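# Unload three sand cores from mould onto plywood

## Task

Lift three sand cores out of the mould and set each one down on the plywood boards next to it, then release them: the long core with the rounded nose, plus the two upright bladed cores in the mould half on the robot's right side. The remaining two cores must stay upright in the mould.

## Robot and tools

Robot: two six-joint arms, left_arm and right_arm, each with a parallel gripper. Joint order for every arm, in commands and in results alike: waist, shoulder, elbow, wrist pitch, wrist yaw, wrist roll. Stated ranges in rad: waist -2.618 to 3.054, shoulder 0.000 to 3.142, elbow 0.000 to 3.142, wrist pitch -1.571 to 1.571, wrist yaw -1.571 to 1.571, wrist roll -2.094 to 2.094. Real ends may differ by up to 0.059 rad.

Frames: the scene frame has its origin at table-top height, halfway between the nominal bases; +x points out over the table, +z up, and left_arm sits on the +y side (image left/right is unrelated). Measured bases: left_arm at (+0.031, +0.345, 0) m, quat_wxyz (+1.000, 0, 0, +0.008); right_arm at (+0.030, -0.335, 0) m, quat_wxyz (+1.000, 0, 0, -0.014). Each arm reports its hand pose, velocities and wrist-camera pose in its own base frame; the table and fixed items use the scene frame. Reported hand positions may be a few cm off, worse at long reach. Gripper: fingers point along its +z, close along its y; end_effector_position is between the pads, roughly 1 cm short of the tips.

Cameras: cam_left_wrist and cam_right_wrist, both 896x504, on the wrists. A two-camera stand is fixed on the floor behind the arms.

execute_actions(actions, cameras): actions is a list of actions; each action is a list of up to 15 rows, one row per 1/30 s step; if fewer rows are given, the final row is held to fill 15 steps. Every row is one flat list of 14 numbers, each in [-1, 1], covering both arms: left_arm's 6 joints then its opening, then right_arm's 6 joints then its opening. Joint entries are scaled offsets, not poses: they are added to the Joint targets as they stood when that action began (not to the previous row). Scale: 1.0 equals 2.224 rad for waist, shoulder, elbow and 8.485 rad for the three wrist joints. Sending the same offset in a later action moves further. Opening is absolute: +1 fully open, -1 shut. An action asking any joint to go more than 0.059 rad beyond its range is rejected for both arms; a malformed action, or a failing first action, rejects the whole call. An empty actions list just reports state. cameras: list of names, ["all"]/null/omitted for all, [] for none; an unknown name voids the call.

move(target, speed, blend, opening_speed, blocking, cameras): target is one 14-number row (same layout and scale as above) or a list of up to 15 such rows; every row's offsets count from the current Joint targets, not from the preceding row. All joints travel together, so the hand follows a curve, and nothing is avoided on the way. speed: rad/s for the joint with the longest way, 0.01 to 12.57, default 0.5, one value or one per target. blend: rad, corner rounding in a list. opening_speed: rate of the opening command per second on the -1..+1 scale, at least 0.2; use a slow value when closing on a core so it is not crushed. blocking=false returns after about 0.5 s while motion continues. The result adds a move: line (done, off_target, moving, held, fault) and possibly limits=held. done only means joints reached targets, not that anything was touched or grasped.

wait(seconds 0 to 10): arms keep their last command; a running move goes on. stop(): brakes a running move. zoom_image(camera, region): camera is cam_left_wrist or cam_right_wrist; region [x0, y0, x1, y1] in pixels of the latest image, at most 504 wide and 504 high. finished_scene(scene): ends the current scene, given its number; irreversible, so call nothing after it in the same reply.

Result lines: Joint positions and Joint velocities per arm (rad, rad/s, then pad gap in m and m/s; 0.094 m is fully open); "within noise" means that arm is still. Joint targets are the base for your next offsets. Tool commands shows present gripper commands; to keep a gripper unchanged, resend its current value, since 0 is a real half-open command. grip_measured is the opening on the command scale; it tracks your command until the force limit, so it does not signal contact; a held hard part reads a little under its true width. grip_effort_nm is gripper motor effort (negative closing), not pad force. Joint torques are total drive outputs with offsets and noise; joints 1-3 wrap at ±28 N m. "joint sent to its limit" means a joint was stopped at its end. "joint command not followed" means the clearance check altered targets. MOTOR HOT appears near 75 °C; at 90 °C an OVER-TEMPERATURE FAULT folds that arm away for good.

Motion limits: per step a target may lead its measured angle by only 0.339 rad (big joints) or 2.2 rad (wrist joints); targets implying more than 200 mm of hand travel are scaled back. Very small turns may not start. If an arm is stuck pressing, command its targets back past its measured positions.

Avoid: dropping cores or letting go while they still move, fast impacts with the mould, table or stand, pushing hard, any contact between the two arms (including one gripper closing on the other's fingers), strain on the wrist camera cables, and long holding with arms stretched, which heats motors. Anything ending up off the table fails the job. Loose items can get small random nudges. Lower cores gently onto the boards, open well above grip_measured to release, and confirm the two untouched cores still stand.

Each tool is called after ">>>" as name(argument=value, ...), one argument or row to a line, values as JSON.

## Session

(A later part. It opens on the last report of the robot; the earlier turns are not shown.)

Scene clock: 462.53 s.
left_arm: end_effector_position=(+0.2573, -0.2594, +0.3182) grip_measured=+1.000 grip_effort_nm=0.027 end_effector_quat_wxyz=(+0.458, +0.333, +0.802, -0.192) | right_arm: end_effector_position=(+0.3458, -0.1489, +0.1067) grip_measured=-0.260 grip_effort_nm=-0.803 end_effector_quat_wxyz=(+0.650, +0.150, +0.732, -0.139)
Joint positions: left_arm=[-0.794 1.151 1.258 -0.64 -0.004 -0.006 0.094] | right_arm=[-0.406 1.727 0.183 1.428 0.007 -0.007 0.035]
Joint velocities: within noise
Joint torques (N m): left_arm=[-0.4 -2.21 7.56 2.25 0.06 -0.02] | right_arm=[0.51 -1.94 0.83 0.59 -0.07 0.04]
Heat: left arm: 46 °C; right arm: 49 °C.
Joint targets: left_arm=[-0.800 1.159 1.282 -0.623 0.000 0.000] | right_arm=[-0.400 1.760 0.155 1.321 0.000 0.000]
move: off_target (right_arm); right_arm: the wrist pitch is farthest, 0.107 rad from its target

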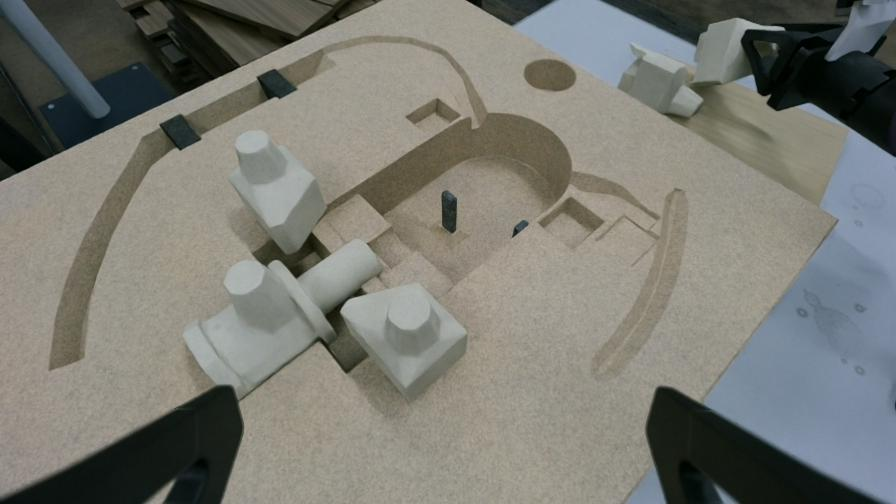

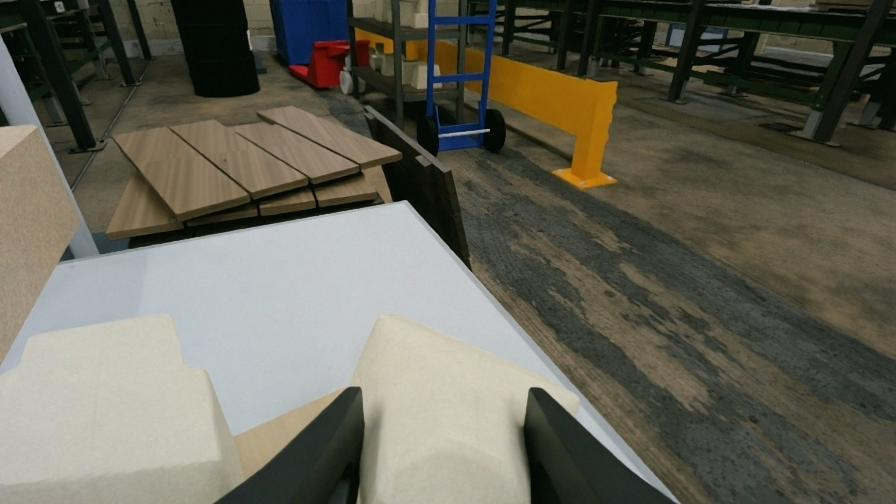

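>>> move(
  target=[0,0,0,0,0,0,1,0,0,0,0,0,0,-0.25],
  opening_speed=0.2,
)

>>> zoom_image(
  camera="cam_left_wrist",
  region=[560, 0, 896, 180],
)

Scene clock: 466.67 s.
left_arm: end_effector_position=(+0.2573, -0.2594, +0.3182) grip_measured=+1.000 grip_effort_nm=0.032 end_effector_quat_wxyz=(+0.458, +0.333, +0.802, -0.192) | right_arm: end_effector_position=(+0.3458, -0.1489, +0.1067) grip_measured=-0.246 grip_effort_nm=-0.208 end_effector_quat_wxyz=(+0.650, +0.150, +0.732, -0.139)
Joint positions: left_arm=[-0.794 1.151 1.258 -0.64 -0.004 -0.006 0.094] | right_arm=[-0.406 1.727 0.183 1.428 0.007 -0.007 0.035]
Joint velocities: within noise
Joint torques (N m): left_arm=[-0.36 -2.24 7.54 2.23 0.08 -0.01] | right_arm=[0.54 -1.96 0.8 0.58 -0.07 0.04]
Heat: left arm: 46 °C; right arm: 48 °C.
Joint targets: left_arm=[-0.800 1.159 1.282 -0.623 0.000 0.000] | right_arm=[-0.400 1.760 0.155 1.321 0.000 0.000]
move: off_target (right_arm); right_arm: the wrist pitch is farthest, 0.107 rad from its target

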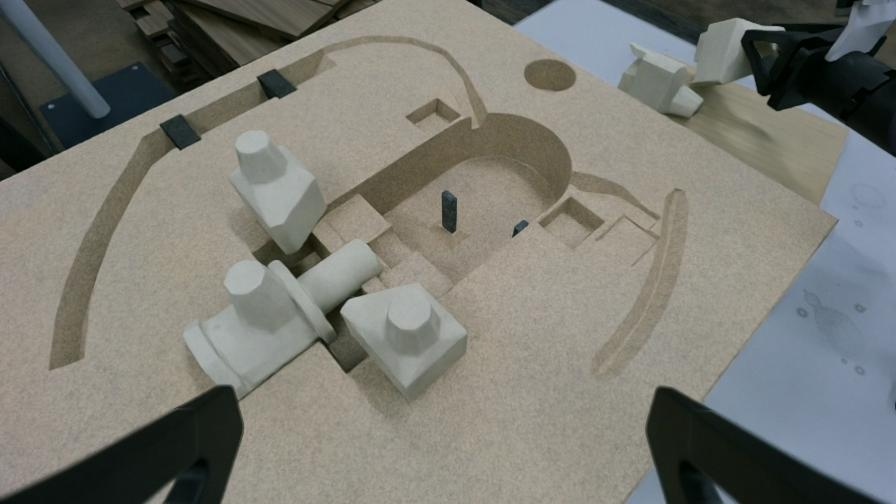

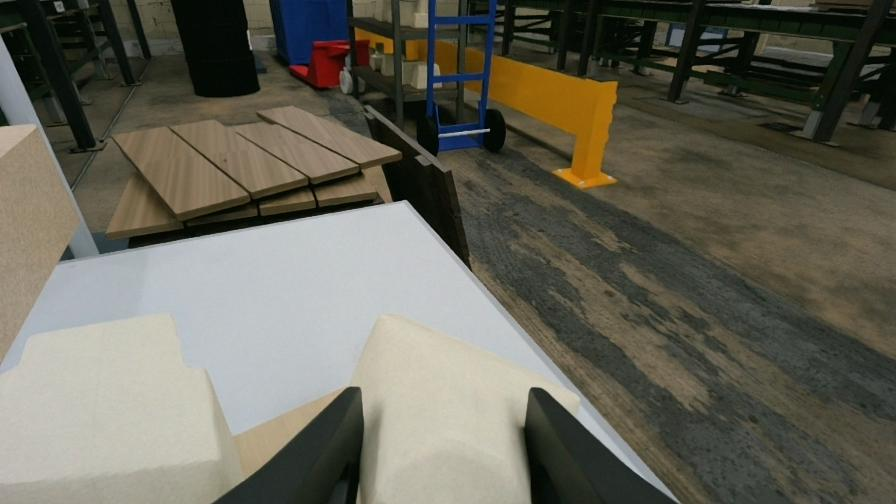

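Scaled by 1.500.

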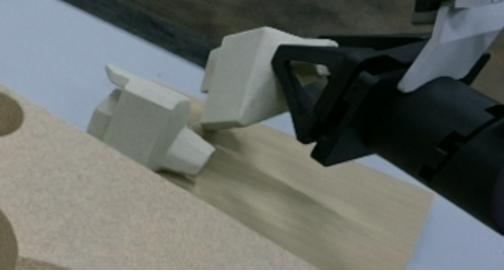

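>>> move(
  target=[
    [0,0,0,0,0,0,1,0,-0.0315,-0.018,0.001,0,0,-0.25],
    [0,0,0,0,0,0,1,0,-0.0045,-0.0405,0.0093,0,0,-0.25],
  ],
  speed=0.07,
)

>>> zoom_image(
  camera="cam_left_wrist",
  region=[560, 0, 896, 180],
)

Scene clock: 473.67 s.
left_arm: end_effector_position=(+0.2573, -0.2594, +0.3182) grip_measured=+1.000 grip_effort_nm=0.032 end_effector_quat_wxyz=(+0.458, +0.333, +0.802, -0.192) | right_arm: end_effector_position=(+0.3181, -0.1372, +0.0726) grip_measured=-0.247 grip_effort_nm=-0.129 end_effector_quat_wxyz=(+0.607, +0.157, +0.768, -0.130)
Joint positions: left_arm=[-0.794 1.151 1.258 -0.64 -0.004 -0.006 0.094] | right_arm=[-0.406 1.732 0.081 1.419 0.008 -0.008 0.035]
Joint velocities: within noise
Joint torques (N m): left_arm=[-0.4 -2.24 7.51 2.26 0.06 -0.01] | right_arm=[0.54 -2.61 1.14 1.37 -0.09 0.05]
Heat: left arm: 46 °C; right arm: 46 °C.
Joint targets: left_arm=[-0.800 1.159 1.282 -0.623 0.000 0.000] | right_arm=[-0.400 1.750 0.065 1.400 0.000 0.000]
move: done

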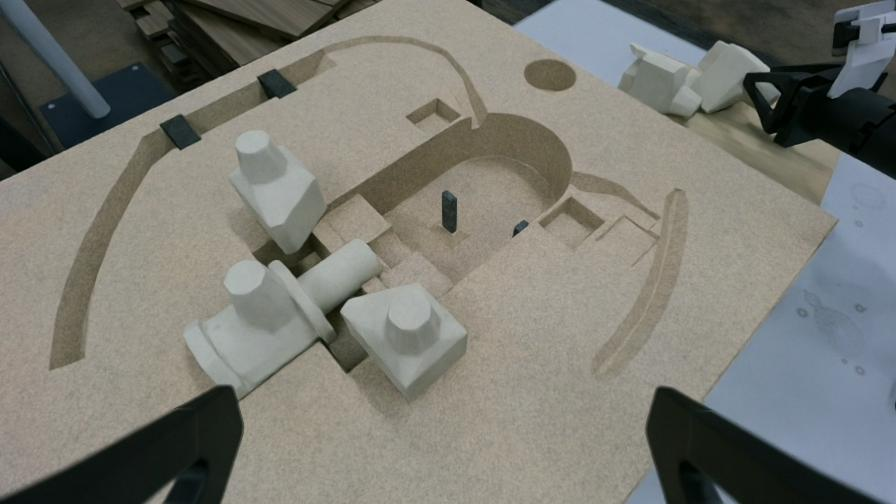

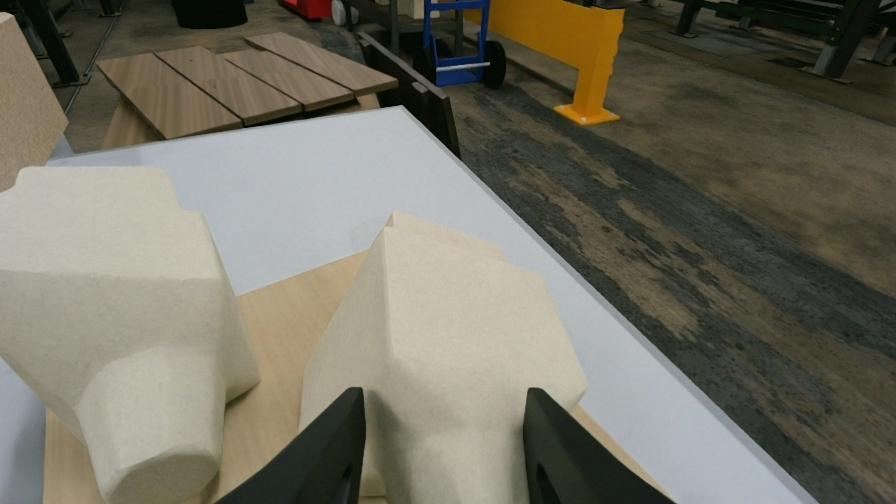

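Scaled by 1.500.

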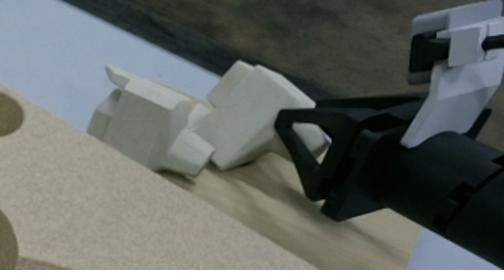

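>>> move(
  target=[
    [0,0,0,0,0,0,1,0,0.027,-0.003,0,0,0,-0.25],
    [0,0,0,0,0,0,1,0,0.036,-0.003,0,0,0,-0.25],
  ],
  speed=0.07,
)

>>> zoom_image(
  camera="cam_left_wrist",
  region=[560, 0, 896, 180],
)

Scene clock: 478.10 s.
left_arm: end_effector_position=(+0.2573, -0.2594, +0.3182) grip_measured=+1.000 grip_effort_nm=0.017 end_effector_quat_wxyz=(+0.458, +0.333, +0.802, -0.192) | right_arm: end_effector_position=(+0.3190, -0.1383, +0.0698) grip_measured=-0.247 grip_effort_nm=-0.129 end_effector_quat_wxyz=(+0.607, +0.155, +0.768, -0.135)
Joint positions: left_arm=[-0.794 1.151 1.258 -0.64 -0.004 -0.006 0.094] | right_arm=[-0.406 1.774 0.083 1.461 0.012 -0.016 0.035]
Joint velocities: within noise
Joint torques (N m): left_arm=[-0.46 -2.28 7.38 2.26 0.07 0.03] | right_arm=[0.51 0.21 0.27 0.99 -0.11 0.13]
Heat: left arm: 46 °C; right arm: 46 °C.
Joint targets: left_arm=[-0.800 1.159 1.282 -0.623 0.000 0.000] | right_arm=[-0.400 1.830 0.058 1.400 0.000 0.000]
move: off_target (right_arm); right_arm: the wrist pitch is farthest, 0.061 rad from its target

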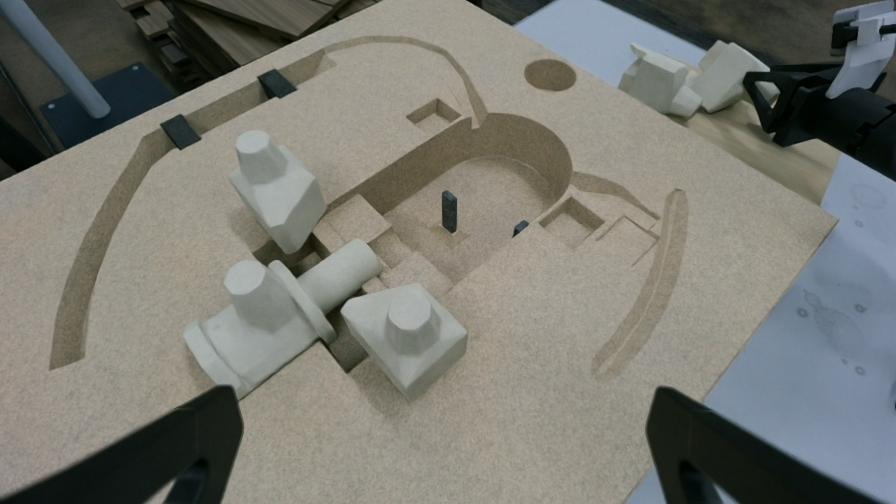

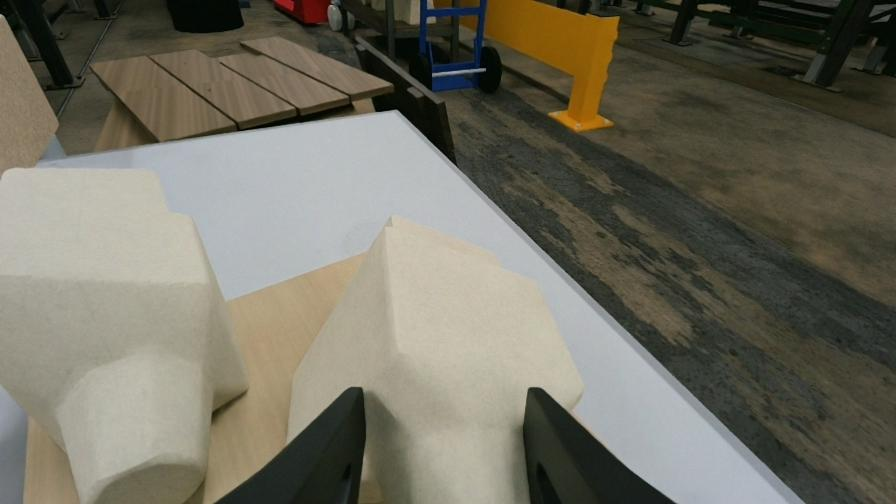

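Scaled by 1.500.

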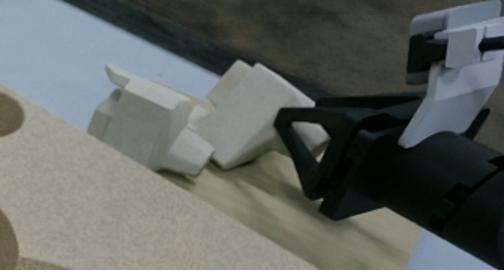

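>>> move(
  target=[
    [0,0,0,0,0,0,1,0,-0.02,0.01,0.004,0,0,-0.25],
    [0,0,0,0,0,0,1,0,-0.02,0.01,0.004,0,0,-0.1],
  ],
  speed=0.1,
  opening_speed=0.2,
)

>>> zoom_image(
  camera="cam_left_wrist",
  region=[560, 0, 896, 180],
)

Scene clock: 482.87 s.
left_arm: end_effector_position=(+0.2573, -0.2594, +0.3182) grip_measured=+1.000 grip_effort_nm=0.037 end_effector_quat_wxyz=(+0.458, +0.333, +0.802, -0.192) | right_arm: end_effector_position=(+0.3196, -0.1392, +0.0716) grip_measured=-0.103 grip_effort_nm=0.173 end_effector_quat_wxyz=(+0.609, +0.156, +0.766, -0.136)
Joint positions: left_arm=[-0.794 1.151 1.258 -0.64 -0.004 -0.006 0.094] | right_arm=[-0.406 1.769 0.086 1.46 0.015 -0.016 0.042]
Joint velocities: within noise
Joint torques (N m): left_arm=[-0.46 -2.26 7.49 2.26 0.06 0.01] | right_arm=[0.53 -2.91 1.76 1.32 -0.15 0.15]
Heat: left arm: 46 °C; right arm: 45 °C.
Joint targets: left_arm=[-0.800 1.159 1.282 -0.623 0.000 0.000] | right_arm=[-0.400 1.786 0.080 1.434 0.000 0.000]
move: done

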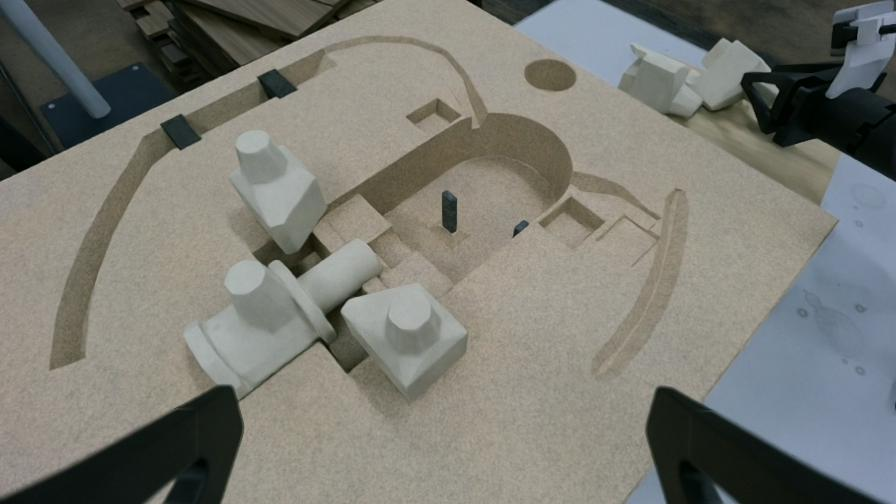

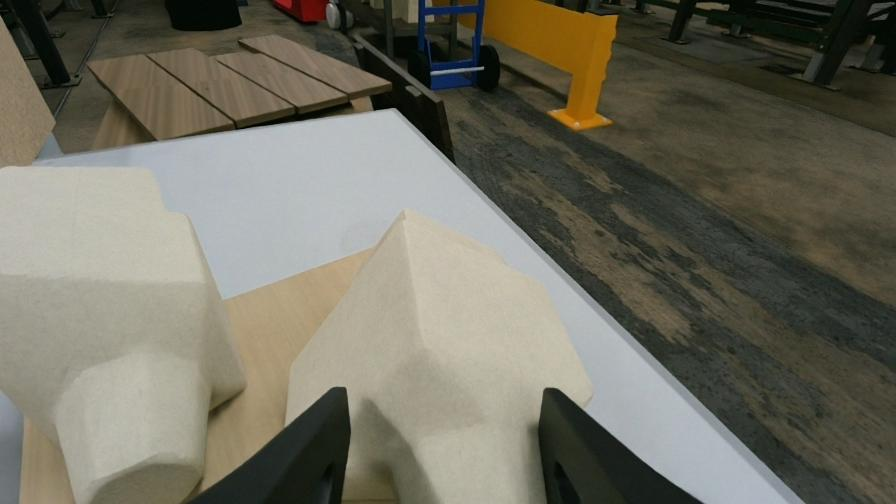

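Scaled by 1.500.

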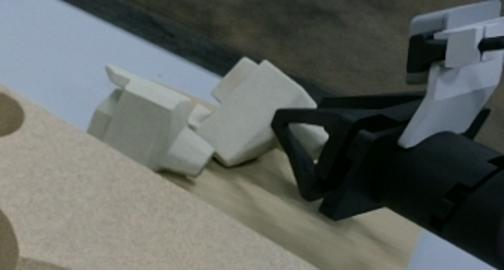

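>>> move(
  target=[0,0,0,0,0,0,1,0,0,0,0,0,0,0.15],
  opening_speed=0.2,
)

>>> zoom_image(
  camera="cam_left_wrist",
  region=[560, 0, 896, 180],
)

Scene clock: 486.57 s.
left_arm: end_effector_position=(+0.2573, -0.2594, +0.3182) grip_measured=+1.000 grip_effort_nm=0.037 end_effector_quat_wxyz=(+0.458, +0.333, +0.802, -0.192) | right_arm: end_effector_position=(+0.3191, -0.1394, +0.0698) grip_measured=+0.147 grip_effort_nm=0.173 end_effector_quat_wxyz=(+0.606, +0.157, +0.768, -0.137)
Joint positions: left_arm=[-0.794 1.151 1.258 -0.64 -0.004 -0.006 0.094] | right_arm=[-0.406 1.769 0.086 1.452 0.017 -0.016 0.054]
Joint velocities: within noise
Joint torques (N m): left_arm=[-0.39 -2.24 7.57 2.26 0.08 0.01] | right_arm=[0.51 -2.85 1.72 1.38 -0.17 0.15]
Heat: left arm: 46 °C; right arm: 46 °C.
Joint targets: left_arm=[-0.800 1.159 1.282 -0.623 0.000 0.000] | right_arm=[-0.400 1.786 0.080 1.434 0.000 0.000]
move: done

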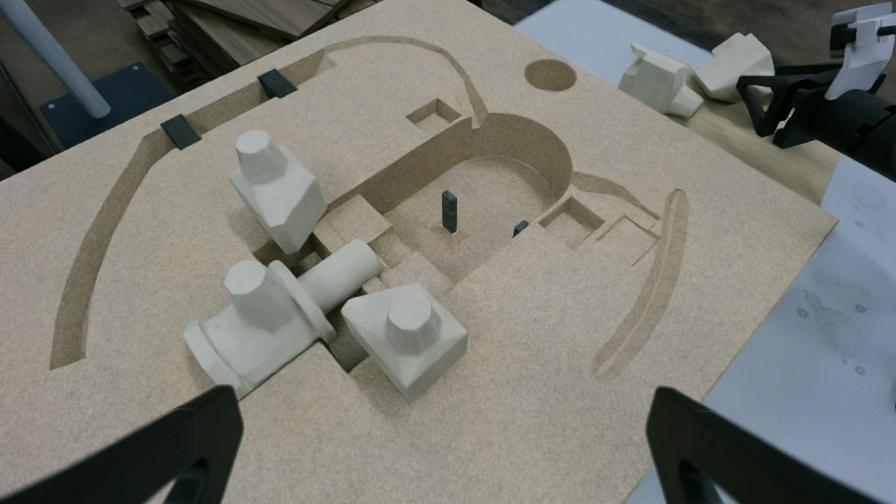

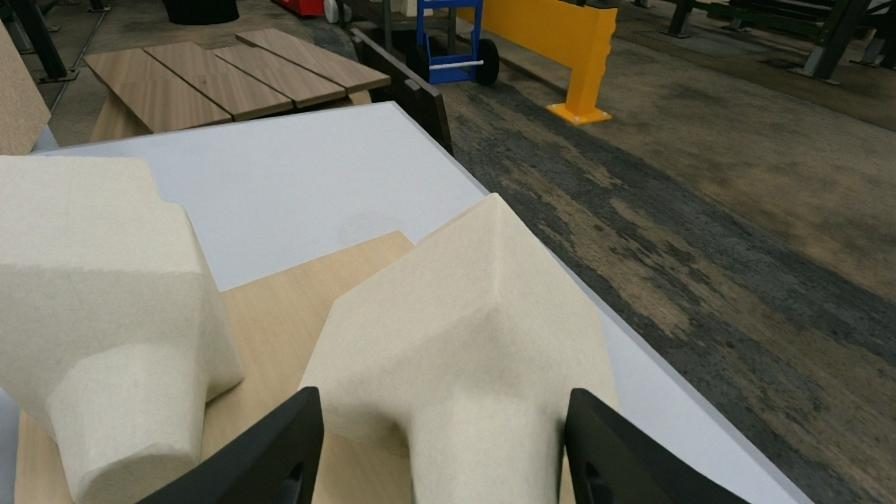

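Scaled by 1.500.

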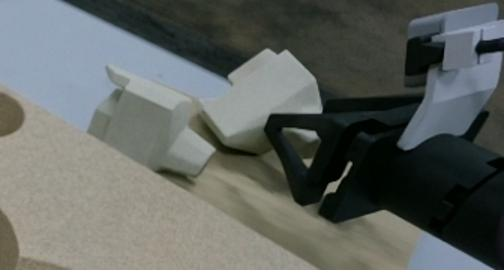

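>>> move(
  target=[0,0,0,0,0,0,1,0,0,0,0,0,0,0.4],
  opening_speed=0.2,
  cameras=["cam_right_wrist"],
)

Scene clock: 492.77 s.
left_arm: end_effector_position=(+0.2573, -0.2594, +0.3182) grip_measured=+1.000 grip_effort_nm=0.032 end_effector_quat_wxyz=(+0.458, +0.333, +0.802, -0.192) | right_arm: end_effector_position=(+0.3184, -0.1391, +0.0669) grip_measured=+0.397 grip_effort_nm=0.168 end_effector_quat_wxyz=(+0.601, +0.158, +0.772, -0.136)
Joint positions: left_arm=[-0.794 1.151 1.258 -0.64 -0.004 -0.006 0.094] | right_arm=[-0.406 1.769 0.086 1.44 0.017 -0.016 0.066]
Joint velocities: within noise
Joint torques (N m): left_arm=[-0.42 -2.29 7.53 2.23 0.07 0.02] | right_arm=[0.51 -2.88 1.73 1.49 -0.17 0.15]
Heat: left arm: 47 °C; right arm: 46 °C.
Joint targets: left_arm=[-0.800 1.159 1.282 -0.623 0.000 0.000] | right_arm=[-0.400 1.786 0.080 1.434 0.000 0.000]
move: done
Images, in order (width x height): cam_right_wrist 896x504.

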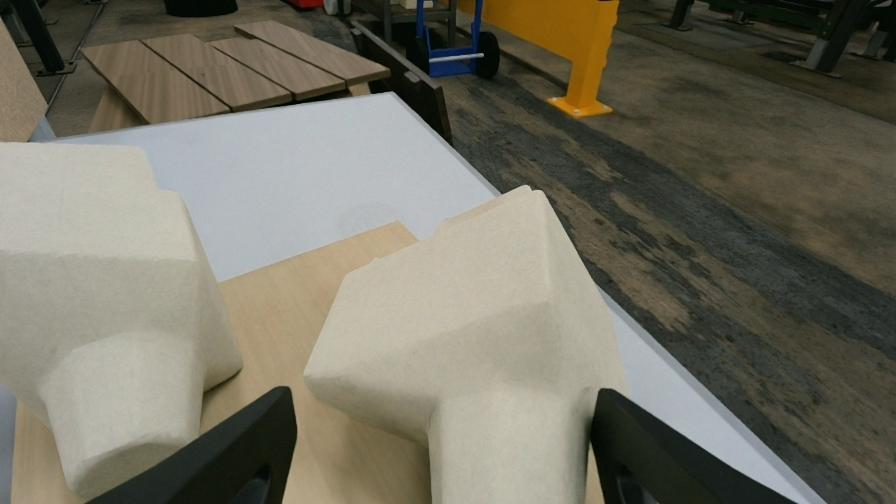

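>>> move(
  target=[0,0,0,0,0,0,1,0,0,0,0,0,0,0.6],
  opening_speed=0.2,
  cameras=["cam_right_wrist"],
)

Scene clock: 496.13 s.
left_arm: end_effector_position=(+0.2573, -0.2594, +0.3182) grip_measured=+1.000 grip_effort_nm=0.032 end_effector_quat_wxyz=(+0.458, +0.333, +0.802, -0.192) | right_arm: end_effector_position=(+0.3162, -0.1383, +0.0571) grip_measured=+0.597 grip_effort_nm=0.178 end_effector_quat_wxyz=(+0.587, +0.163, +0.782, -0.131)
Joint positions: left_arm=[-0.794 1.151 1.258 -0.64 -0.004 -0.006 0.094] | right_arm=[-0.406 1.778 0.086 1.412 0.018 -0.01 0.075]
Joint velocities: within noise
Joint torques (N m): left_arm=[-0.36 -2.28 7.49 2.23 0.09 0.01] | right_arm=[0.54 -3.6 1.68 1.75 -0.18 0.07]
Heat: left arm: 47 °C; right arm: 46 °C.
Joint targets: left_arm=[-0.800 1.159 1.282 -0.623 0.000 0.000] | right_arm=[-0.400 1.786 0.080 1.434 0.000 0.000]
move: done
Images, in order (width x height): cam_right_wrist 896x504.

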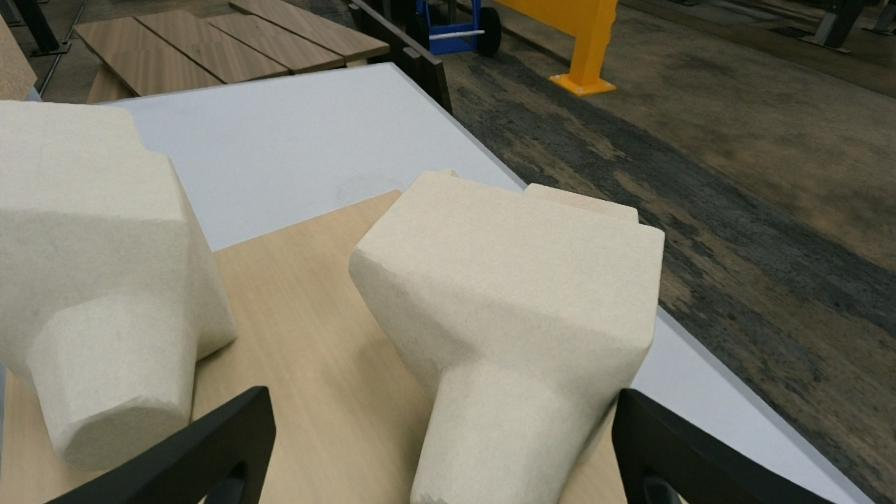

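>>> move(
  target=[
    [0,0,0,0,0,0,1,-0.0225,0,0,0,0,0,0.7],
    [0,0,0,0,0,0,1,-0.0225,-0.265,0.08,-0.077,0,0,0.7],
  ],
  speed=[0.1,0.3],
  opening_speed=0.3,
)

>>> zoom_image(
  camera="cam_left_wrist",
  region=[560, 0, 896, 180],
)

Scene clock: 503.23 s.
left_arm: end_effector_position=(+0.2573, -0.2594, +0.3182) grip_measured=+1.000 grip_effort_nm=0.037 end_effector_quat_wxyz=(+0.458, +0.333, +0.802, -0.192) | right_arm: end_effector_position=(+0.3242, -0.1554, +0.1467) grip_measured=+0.697 grip_effort_nm=0.173 end_effector_quat_wxyz=(+0.617, +0.170, +0.754, -0.147)
Joint positions: left_arm=[-0.794 1.151 1.258 -0.64 -0.004 -0.006 0.094] | right_arm=[-0.443 1.213 0.232 0.784 0.012 -0.01 0.08]
Joint velocities: within noise
Joint torques (N m): left_arm=[-0.44 -2.17 7.45 2.25 0.06 0.01] | right_arm=[-0.59 -3.96 7.36 1.55 -0.12 0.08]
Heat: left arm: 47 °C; right arm: 47 °C.
Joint targets: left_arm=[-0.800 1.159 1.282 -0.623 0.000 0.000] | right_arm=[-0.450 1.196 0.258 0.781 0.000 0.000]
move: done

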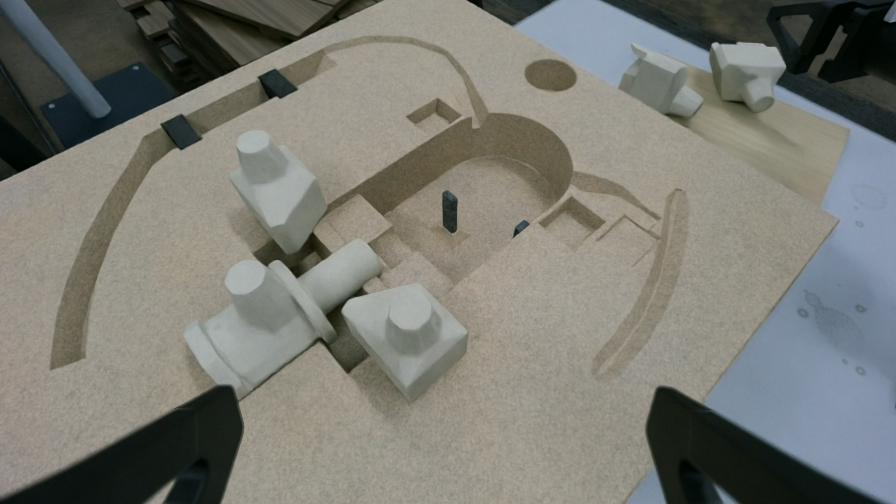

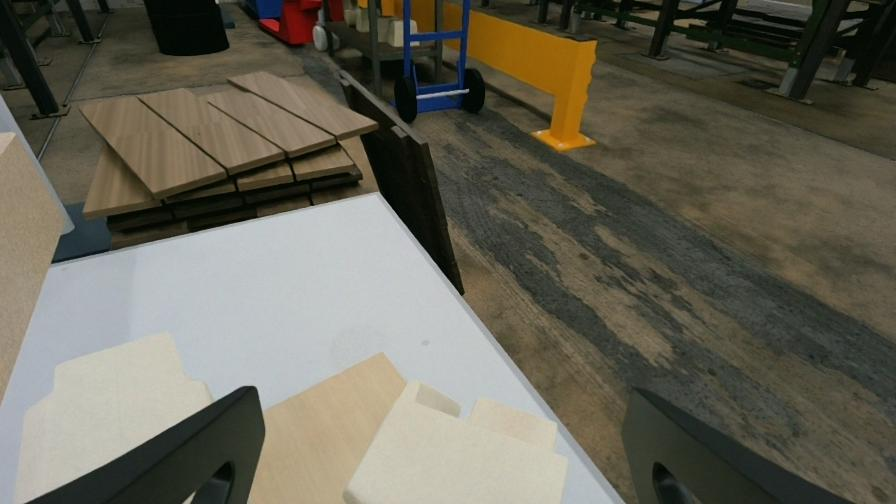

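Scaled by 1.500.

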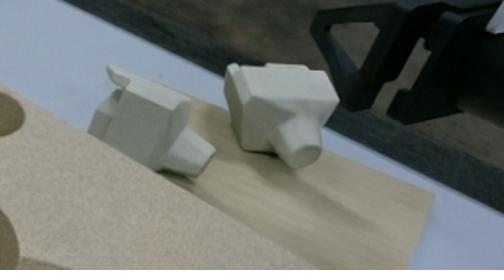

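>>> move(
  target=[0.1151,0.3669,0.3714,-0.0545,0,0,1,0.027,0.1592,0.67,-0.2393,0,0,0.7],
  speed=0.7,
)

Scene clock: 512.43 s.
left_arm: end_effector_position=(+0.4272, -0.2594, +0.2478) grip_measured=+1.000 grip_effort_nm=0.032 end_effector_quat_wxyz=(+0.291, +0.255, +0.919, -0.081) | right_arm: end_effector_position=(+0.3373, -0.1415, +0.2671) grip_measured=+0.697 grip_effort_nm=0.178 end_effector_quat_wxyz=(+0.249, +0.188, +0.949, -0.054)
Joint positions: left_arm=[-0.549 1.959 2.082 -1.081 -0.004 -0.006 0.094] | right_arm=[-0.397 1.542 1.721 -1.236 0.006 -0.008 0.08]
Joint velocities: within noise
Joint torques (N m): left_arm=[0.42 -7.82 7.32 1.5 0.08 0.01] | right_arm=[0.59 -4.68 7.53 0.78 -0.07 0.05]
Heat: left arm: 46 °C; right arm: 47 °C.
Joint targets: left_arm=[-0.544 1.975 2.108 -1.085 0.000 0.000] | right_arm=[-0.390 1.551 1.749 -1.249 0.000 0.000]
move: done

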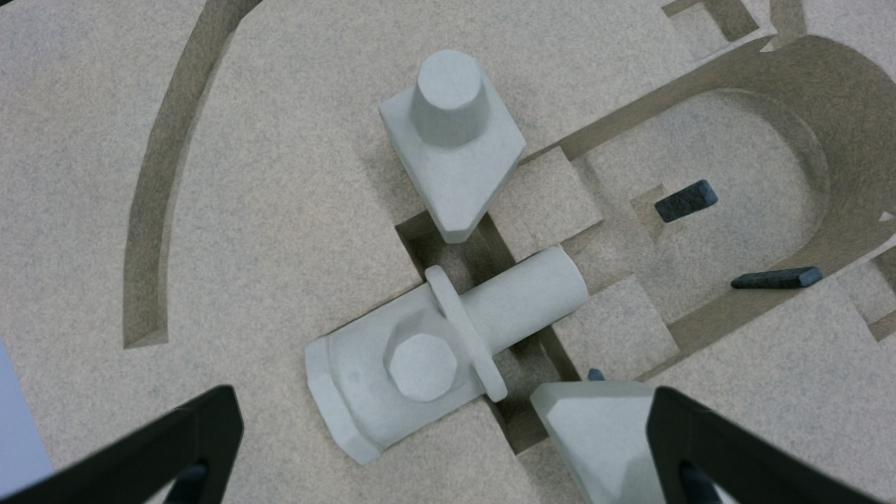

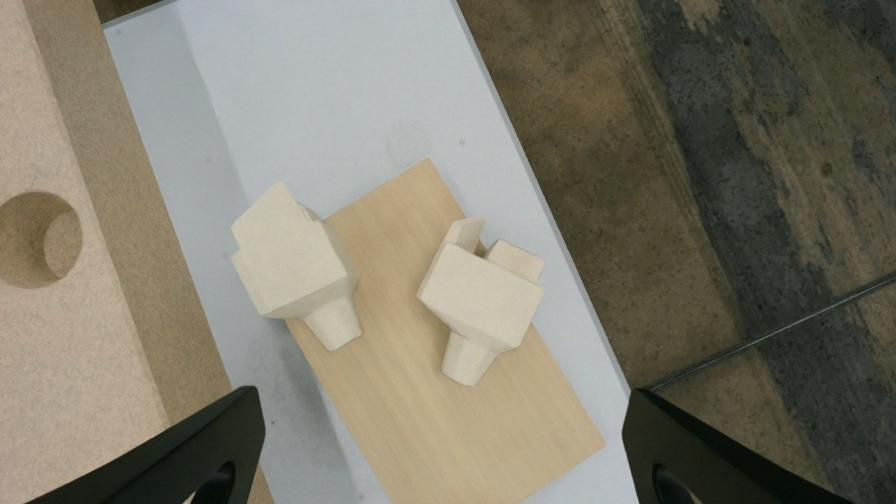

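>>> zoom_image(
  camera="cam_left_wrist",
  region=[280, 220, 620, 480],
)

Scaled by 1.482.

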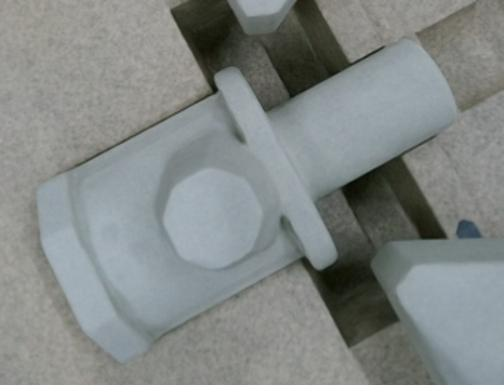

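>>> move(
  target=[
    [0.0099,-0.0517,-0.1093,0.0114,0,0,1,0,0,0,0,0,0,0.7],
    [0.0099,0.0054,-0.1385,0.0339,0,0,1,0,0,0,0,0,0,0.7],
  ],
  speed=0.3,
  blend=0.05,
)

>>> zoom_image(
  camera="cam_left_wrist",
  region=[220, 200, 680, 504],
)

Scene clock: 552.40 s.
left_arm: end_effector_position=(+0.4444, -0.2577, +0.1692) grip_measured=+1.000 grip_effort_nm=0.027 end_effector_quat_wxyz=(+0.278, +0.247, +0.925, -0.074) | right_arm: end_effector_position=(+0.3370, -0.1414, +0.2669) grip_measured=+0.697 grip_effort_nm=0.173 end_effector_quat_wxyz=(+0.248, +0.188, +0.949, -0.054)
Joint positions: left_arm=[-0.529 1.976 1.803 -0.814 -0.004 -0.006 0.094] | right_arm=[-0.397 1.542 1.721 -1.238 0.006 -0.008 0.08]
Joint velocities: within noise
Joint torques (N m): left_arm=[0.55 -8.66 5.08 1.67 0.08 0] | right_arm=[0.61 -4.71 7.54 0.78 -0.06 0.04]
Heat: left arm: 42 °C; right arm: 43 °C.
Joint targets: left_arm=[-0.522 1.987 1.800 -0.797 0.000 0.000] | right_arm=[-0.390 1.551 1.749 -1.250 0.000 0.000]
move: done

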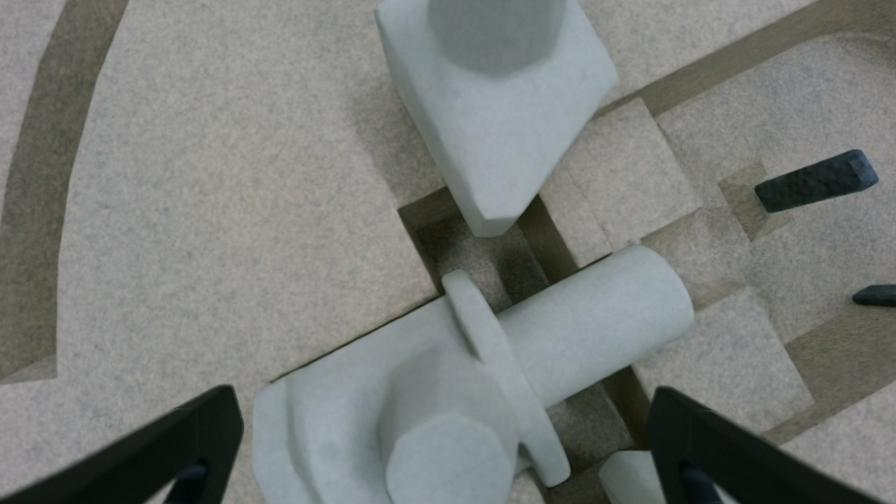

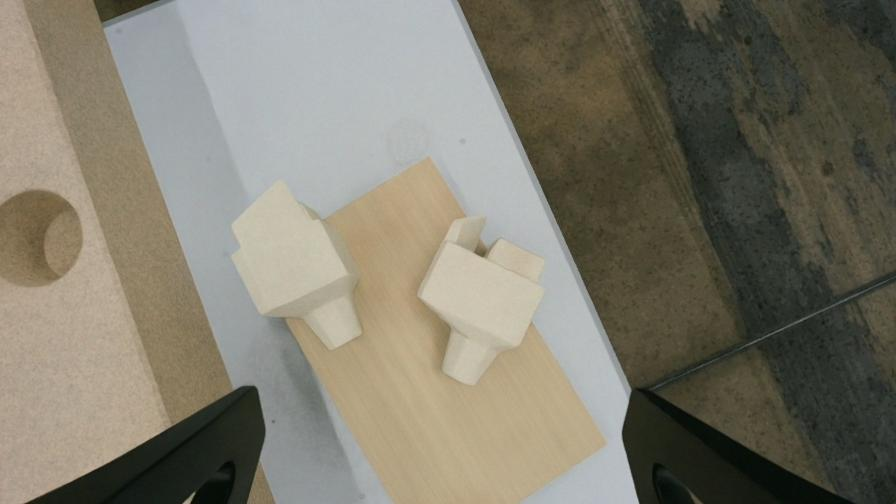

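Scaled by 1.096.

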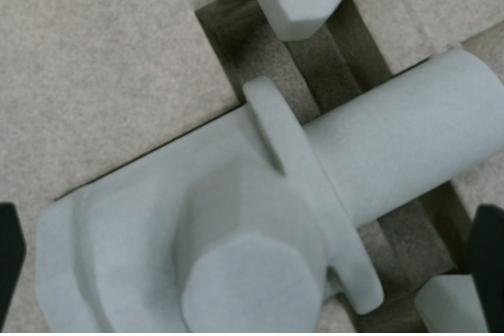

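>>> move(
  target=[
    [0,0,-0.0315,0.0067,0,0,1,0,0,0,0,0,0,0.7],
    [0,0,-0.0315,0.0067,0,0,-0.52,0,0,0,0,0,0,0.7],
  ],
  speed=0.2,
  opening_speed=0.6,
  cameras=["cam_left_wrist"],
)

Scene clock: 562.00 s.
left_arm: end_effector_position=(+0.4430, -0.2574, +0.1512) grip_measured=-0.243 grip_effort_nm=-0.999 end_effector_quat_wxyz=(+0.273, +0.248, +0.926, -0.074) | right_arm: end_effector_position=(+0.3369, -0.1413, +0.2669) grip_measured=+0.697 grip_effort_nm=0.178 end_effector_quat_wxyz=(+0.248, +0.188, +0.949, -0.054)
Joint positions: left_arm=[-0.529 1.976 1.737 -0.758 -0.001 -0.004 0.036] | right_arm=[-0.397 1.542 1.721 -1.238 0.006 -0.007 0.08]
Joint velocities: within noise
Joint torques (N m): left_arm=[0.61 -8.66 4.81 1.66 0.03 -0.02] | right_arm=[0.59 -4.66 7.56 0.8 -0.06 0.05]
Heat: left arm: 42 °C; right arm: 43 °C.
Joint targets: left_arm=[-0.522 1.987 1.730 -0.741 0.000 0.000] | right_arm=[-0.390 1.551 1.749 -1.249 0.000 0.000]
move: done
Images, in order (width x height): cam_left_wrist 896x504.

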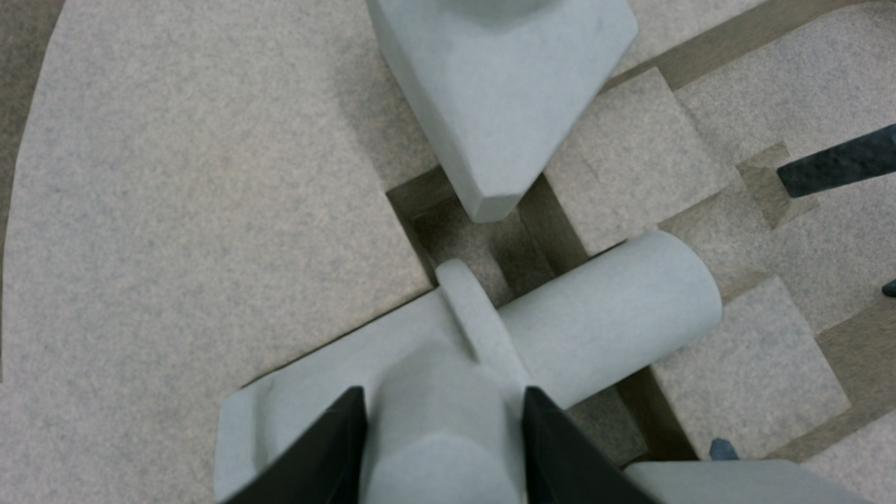

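>>> move(
  target=[
    [0,0.0036,0.0755,-0.0163,0,0,-0.52,0,0,0,0,0,0,0.7],
    [0,0.0148,0.147,-0.0319,0,0,-0.52,0,0,0,0,0,0,0.7],
  ],
  speed=0.2,
  blend=0.05,
  cameras=["cam_left_wrist"],
)

Scene clock: 567.60 s.
left_arm: end_effector_position=(+0.4357, -0.2531, +0.1905) grip_measured=-0.244 grip_effort_nm=-1.004 end_effector_quat_wxyz=(+0.241, +0.251, +0.935, -0.065) | right_arm: end_effector_position=(+0.3368, -0.1412, +0.2668) grip_measured=+0.697 grip_effort_nm=0.178 end_effector_quat_wxyz=(+0.247, +0.188, +0.949, -0.054)
Joint positions: left_arm=[-0.529 2.027 2.004 -1.042 -0.001 -0.004 0.036] | right_arm=[-0.397 1.542 1.721 -1.239 0.006 -0.007 0.08]
Joint velocities: within noise
Joint torques (N m): left_arm=[0.5 -10.22 9.69 1.7 0.06 -0.01] | right_arm=[0.59 -4.7 7.53 0.8 -0.06 0.05]
Heat: left arm: 42 °C; right arm: 42 °C.
Joint targets: left_arm=[-0.522 2.020 2.057 -1.011 0.000 0.000] | right_arm=[-0.390 1.551 1.749 -1.250 0.000 0.000]
move: off_target (left_arm); left_arm: the elbow is farthest, 0.053 rad from its target
Images, in order (width x height): cam_left_wrist 896x504.

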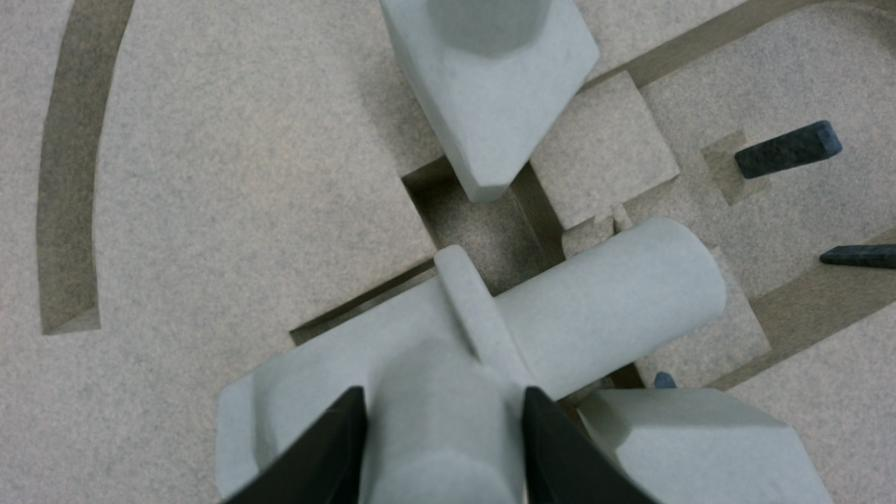

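>>> move(
  target=[0,-0.036,0.0418,-0.0134,0,0,-0.52,0.1304,-0.1758,-0.21,0.0742,-0.1061,0,0.7],
  speed=0.4,
)

>>> zoom_image(
  camera="cam_right_wrist",
  region=[250, 100, 600, 400],
)

Scene clock: 585.33 s.
left_arm: end_effector_position=(+0.4211, -0.2445, +0.2067) grip_measured=-0.244 grip_effort_nm=-0.999 end_effector_quat_wxyz=(+0.218, +0.253, +0.941, -0.059) | right_arm: end_effector_position=(+0.3279, +0.1065, +0.3568) grip_measured=+0.697 grip_effort_nm=0.173 end_effector_quat_wxyz=(+0.469, -0.172, +0.794, +0.347)
Joint positions: left_arm=[-0.529 2.027 2.094 -1.182 -0.002 -0.003 0.036] | right_arm=[-0.106 1.178 1.292 -0.643 -0.885 -0.001 0.08]
Joint velocities: within noise
Joint torques (N m): left_arm=[0.58 -16.17 9.69 1.91 0.04 -0.03] | right_arm=[0.54 -4.38 5.07 1.44 -0.37 -0.03]
Heat: left arm: 44 °C; right arm: 42 °C.
Joint targets: left_arm=[-0.522 1.940 2.150 -1.125 0.000 0.000] | right_arm=[-0.100 1.159 1.281 -0.620 -0.900 0.000]
move: off_target (left_arm); left_arm: the shoulder is farthest, 0.087 rad from its target

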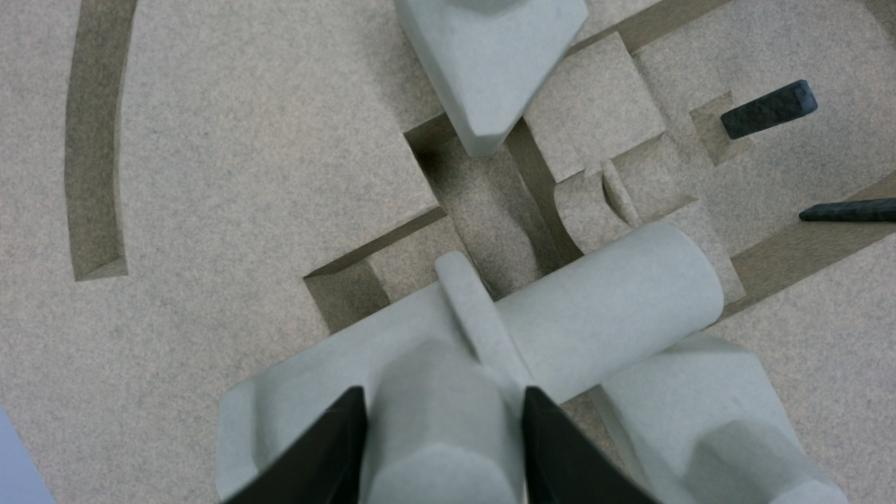

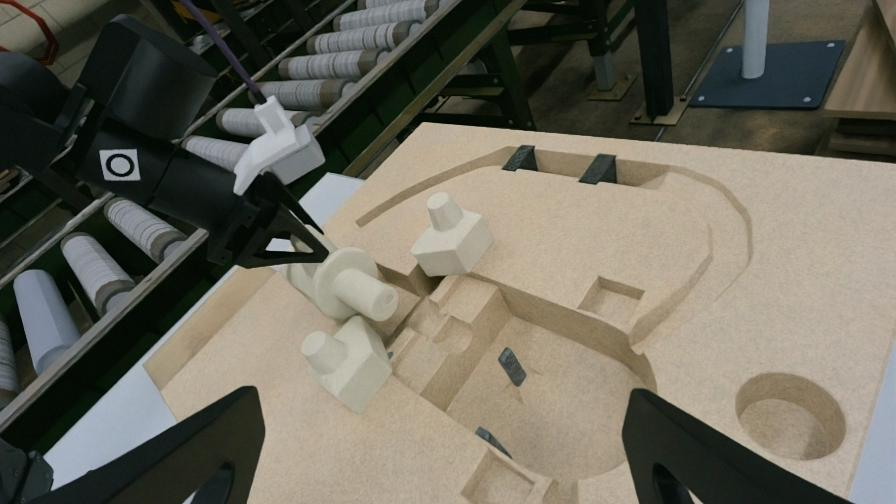

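Scaled by 1.440.

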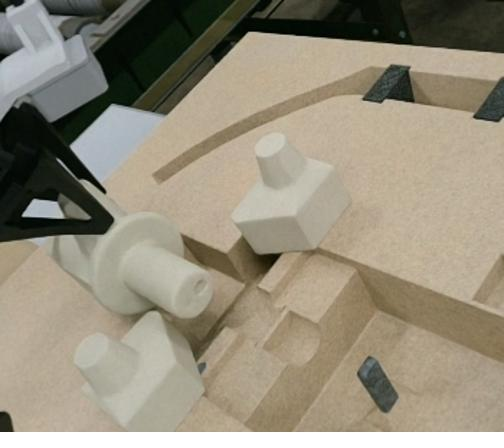

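>>> move(
  target=[0,0.042,0,0,0,0,-0.52,0,0,0,0,0,0,0.7],
  speed=0.3,
)

>>> zoom_image(
  camera="cam_right_wrist",
  region=[250, 180, 450, 420],
)

Scene clock: 589.13 s.
left_arm: end_effector_position=(+0.4227, -0.2455, +0.1984) grip_measured=-0.244 grip_effort_nm=-0.994 end_effector_quat_wxyz=(+0.210, +0.253, +0.943, -0.056) | right_arm: end_effector_position=(+0.3279, +0.1066, +0.3571) grip_measured=+0.697 grip_effort_nm=0.173 end_effector_quat_wxyz=(+0.469, -0.172, +0.794, +0.347)
Joint positions: left_arm=[-0.529 2.047 2.097 -1.183 -0.002 -0.003 0.036] | right_arm=[-0.106 1.178 1.292 -0.642 -0.886 0 0.08]
Joint velocities: within noise
Joint torques (N m): left_arm=[0.44 -10.58 9.5 1.92 0.05 -0.04] | right_arm=[0.54 -4.38 5.07 1.44 -0.33 -0.04]
Heat: left arm: 44 °C; right arm: 43 °C.
Joint targets: left_arm=[-0.522 2.034 2.150 -1.125 0.000 0.000] | right_arm=[-0.100 1.159 1.281 -0.620 -0.900 0.000]
move: off_target (left_arm); left_arm: the wrist pitch is farthest, 0.058 rad from its target

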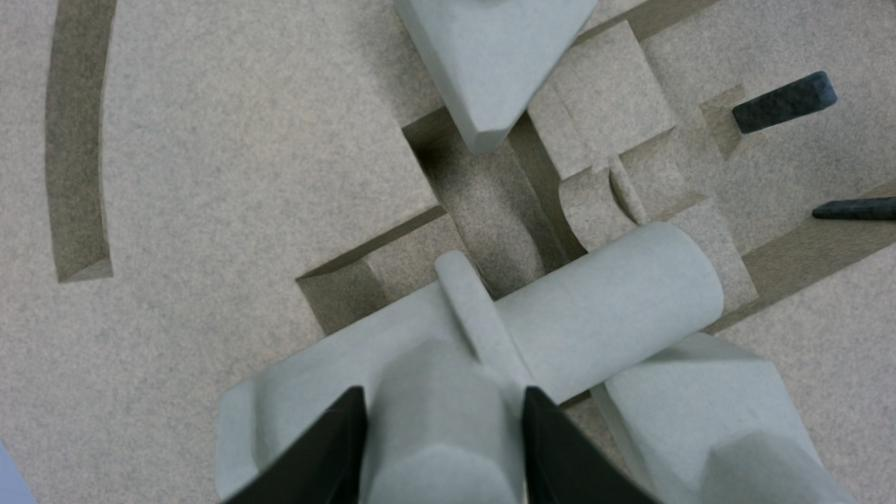

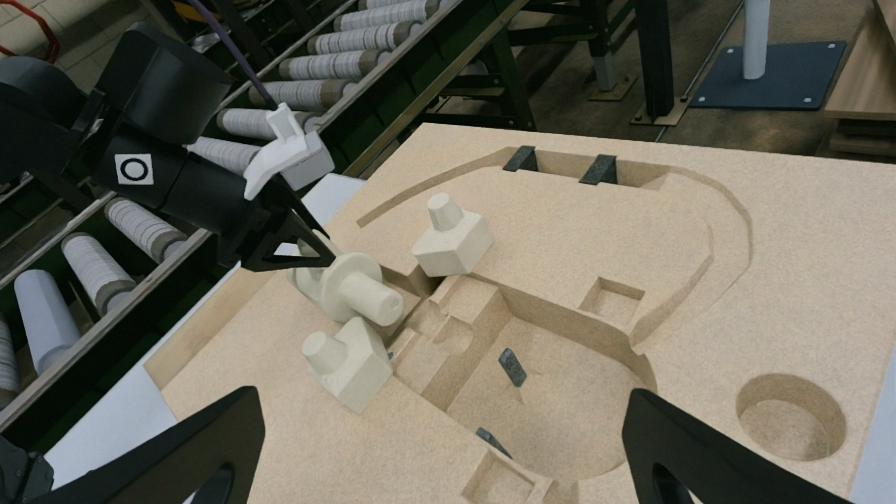

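Scaled by 2.100.

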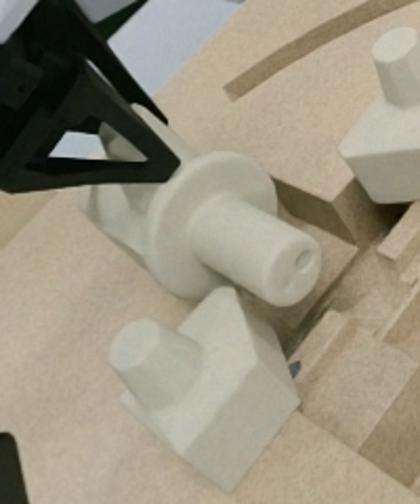

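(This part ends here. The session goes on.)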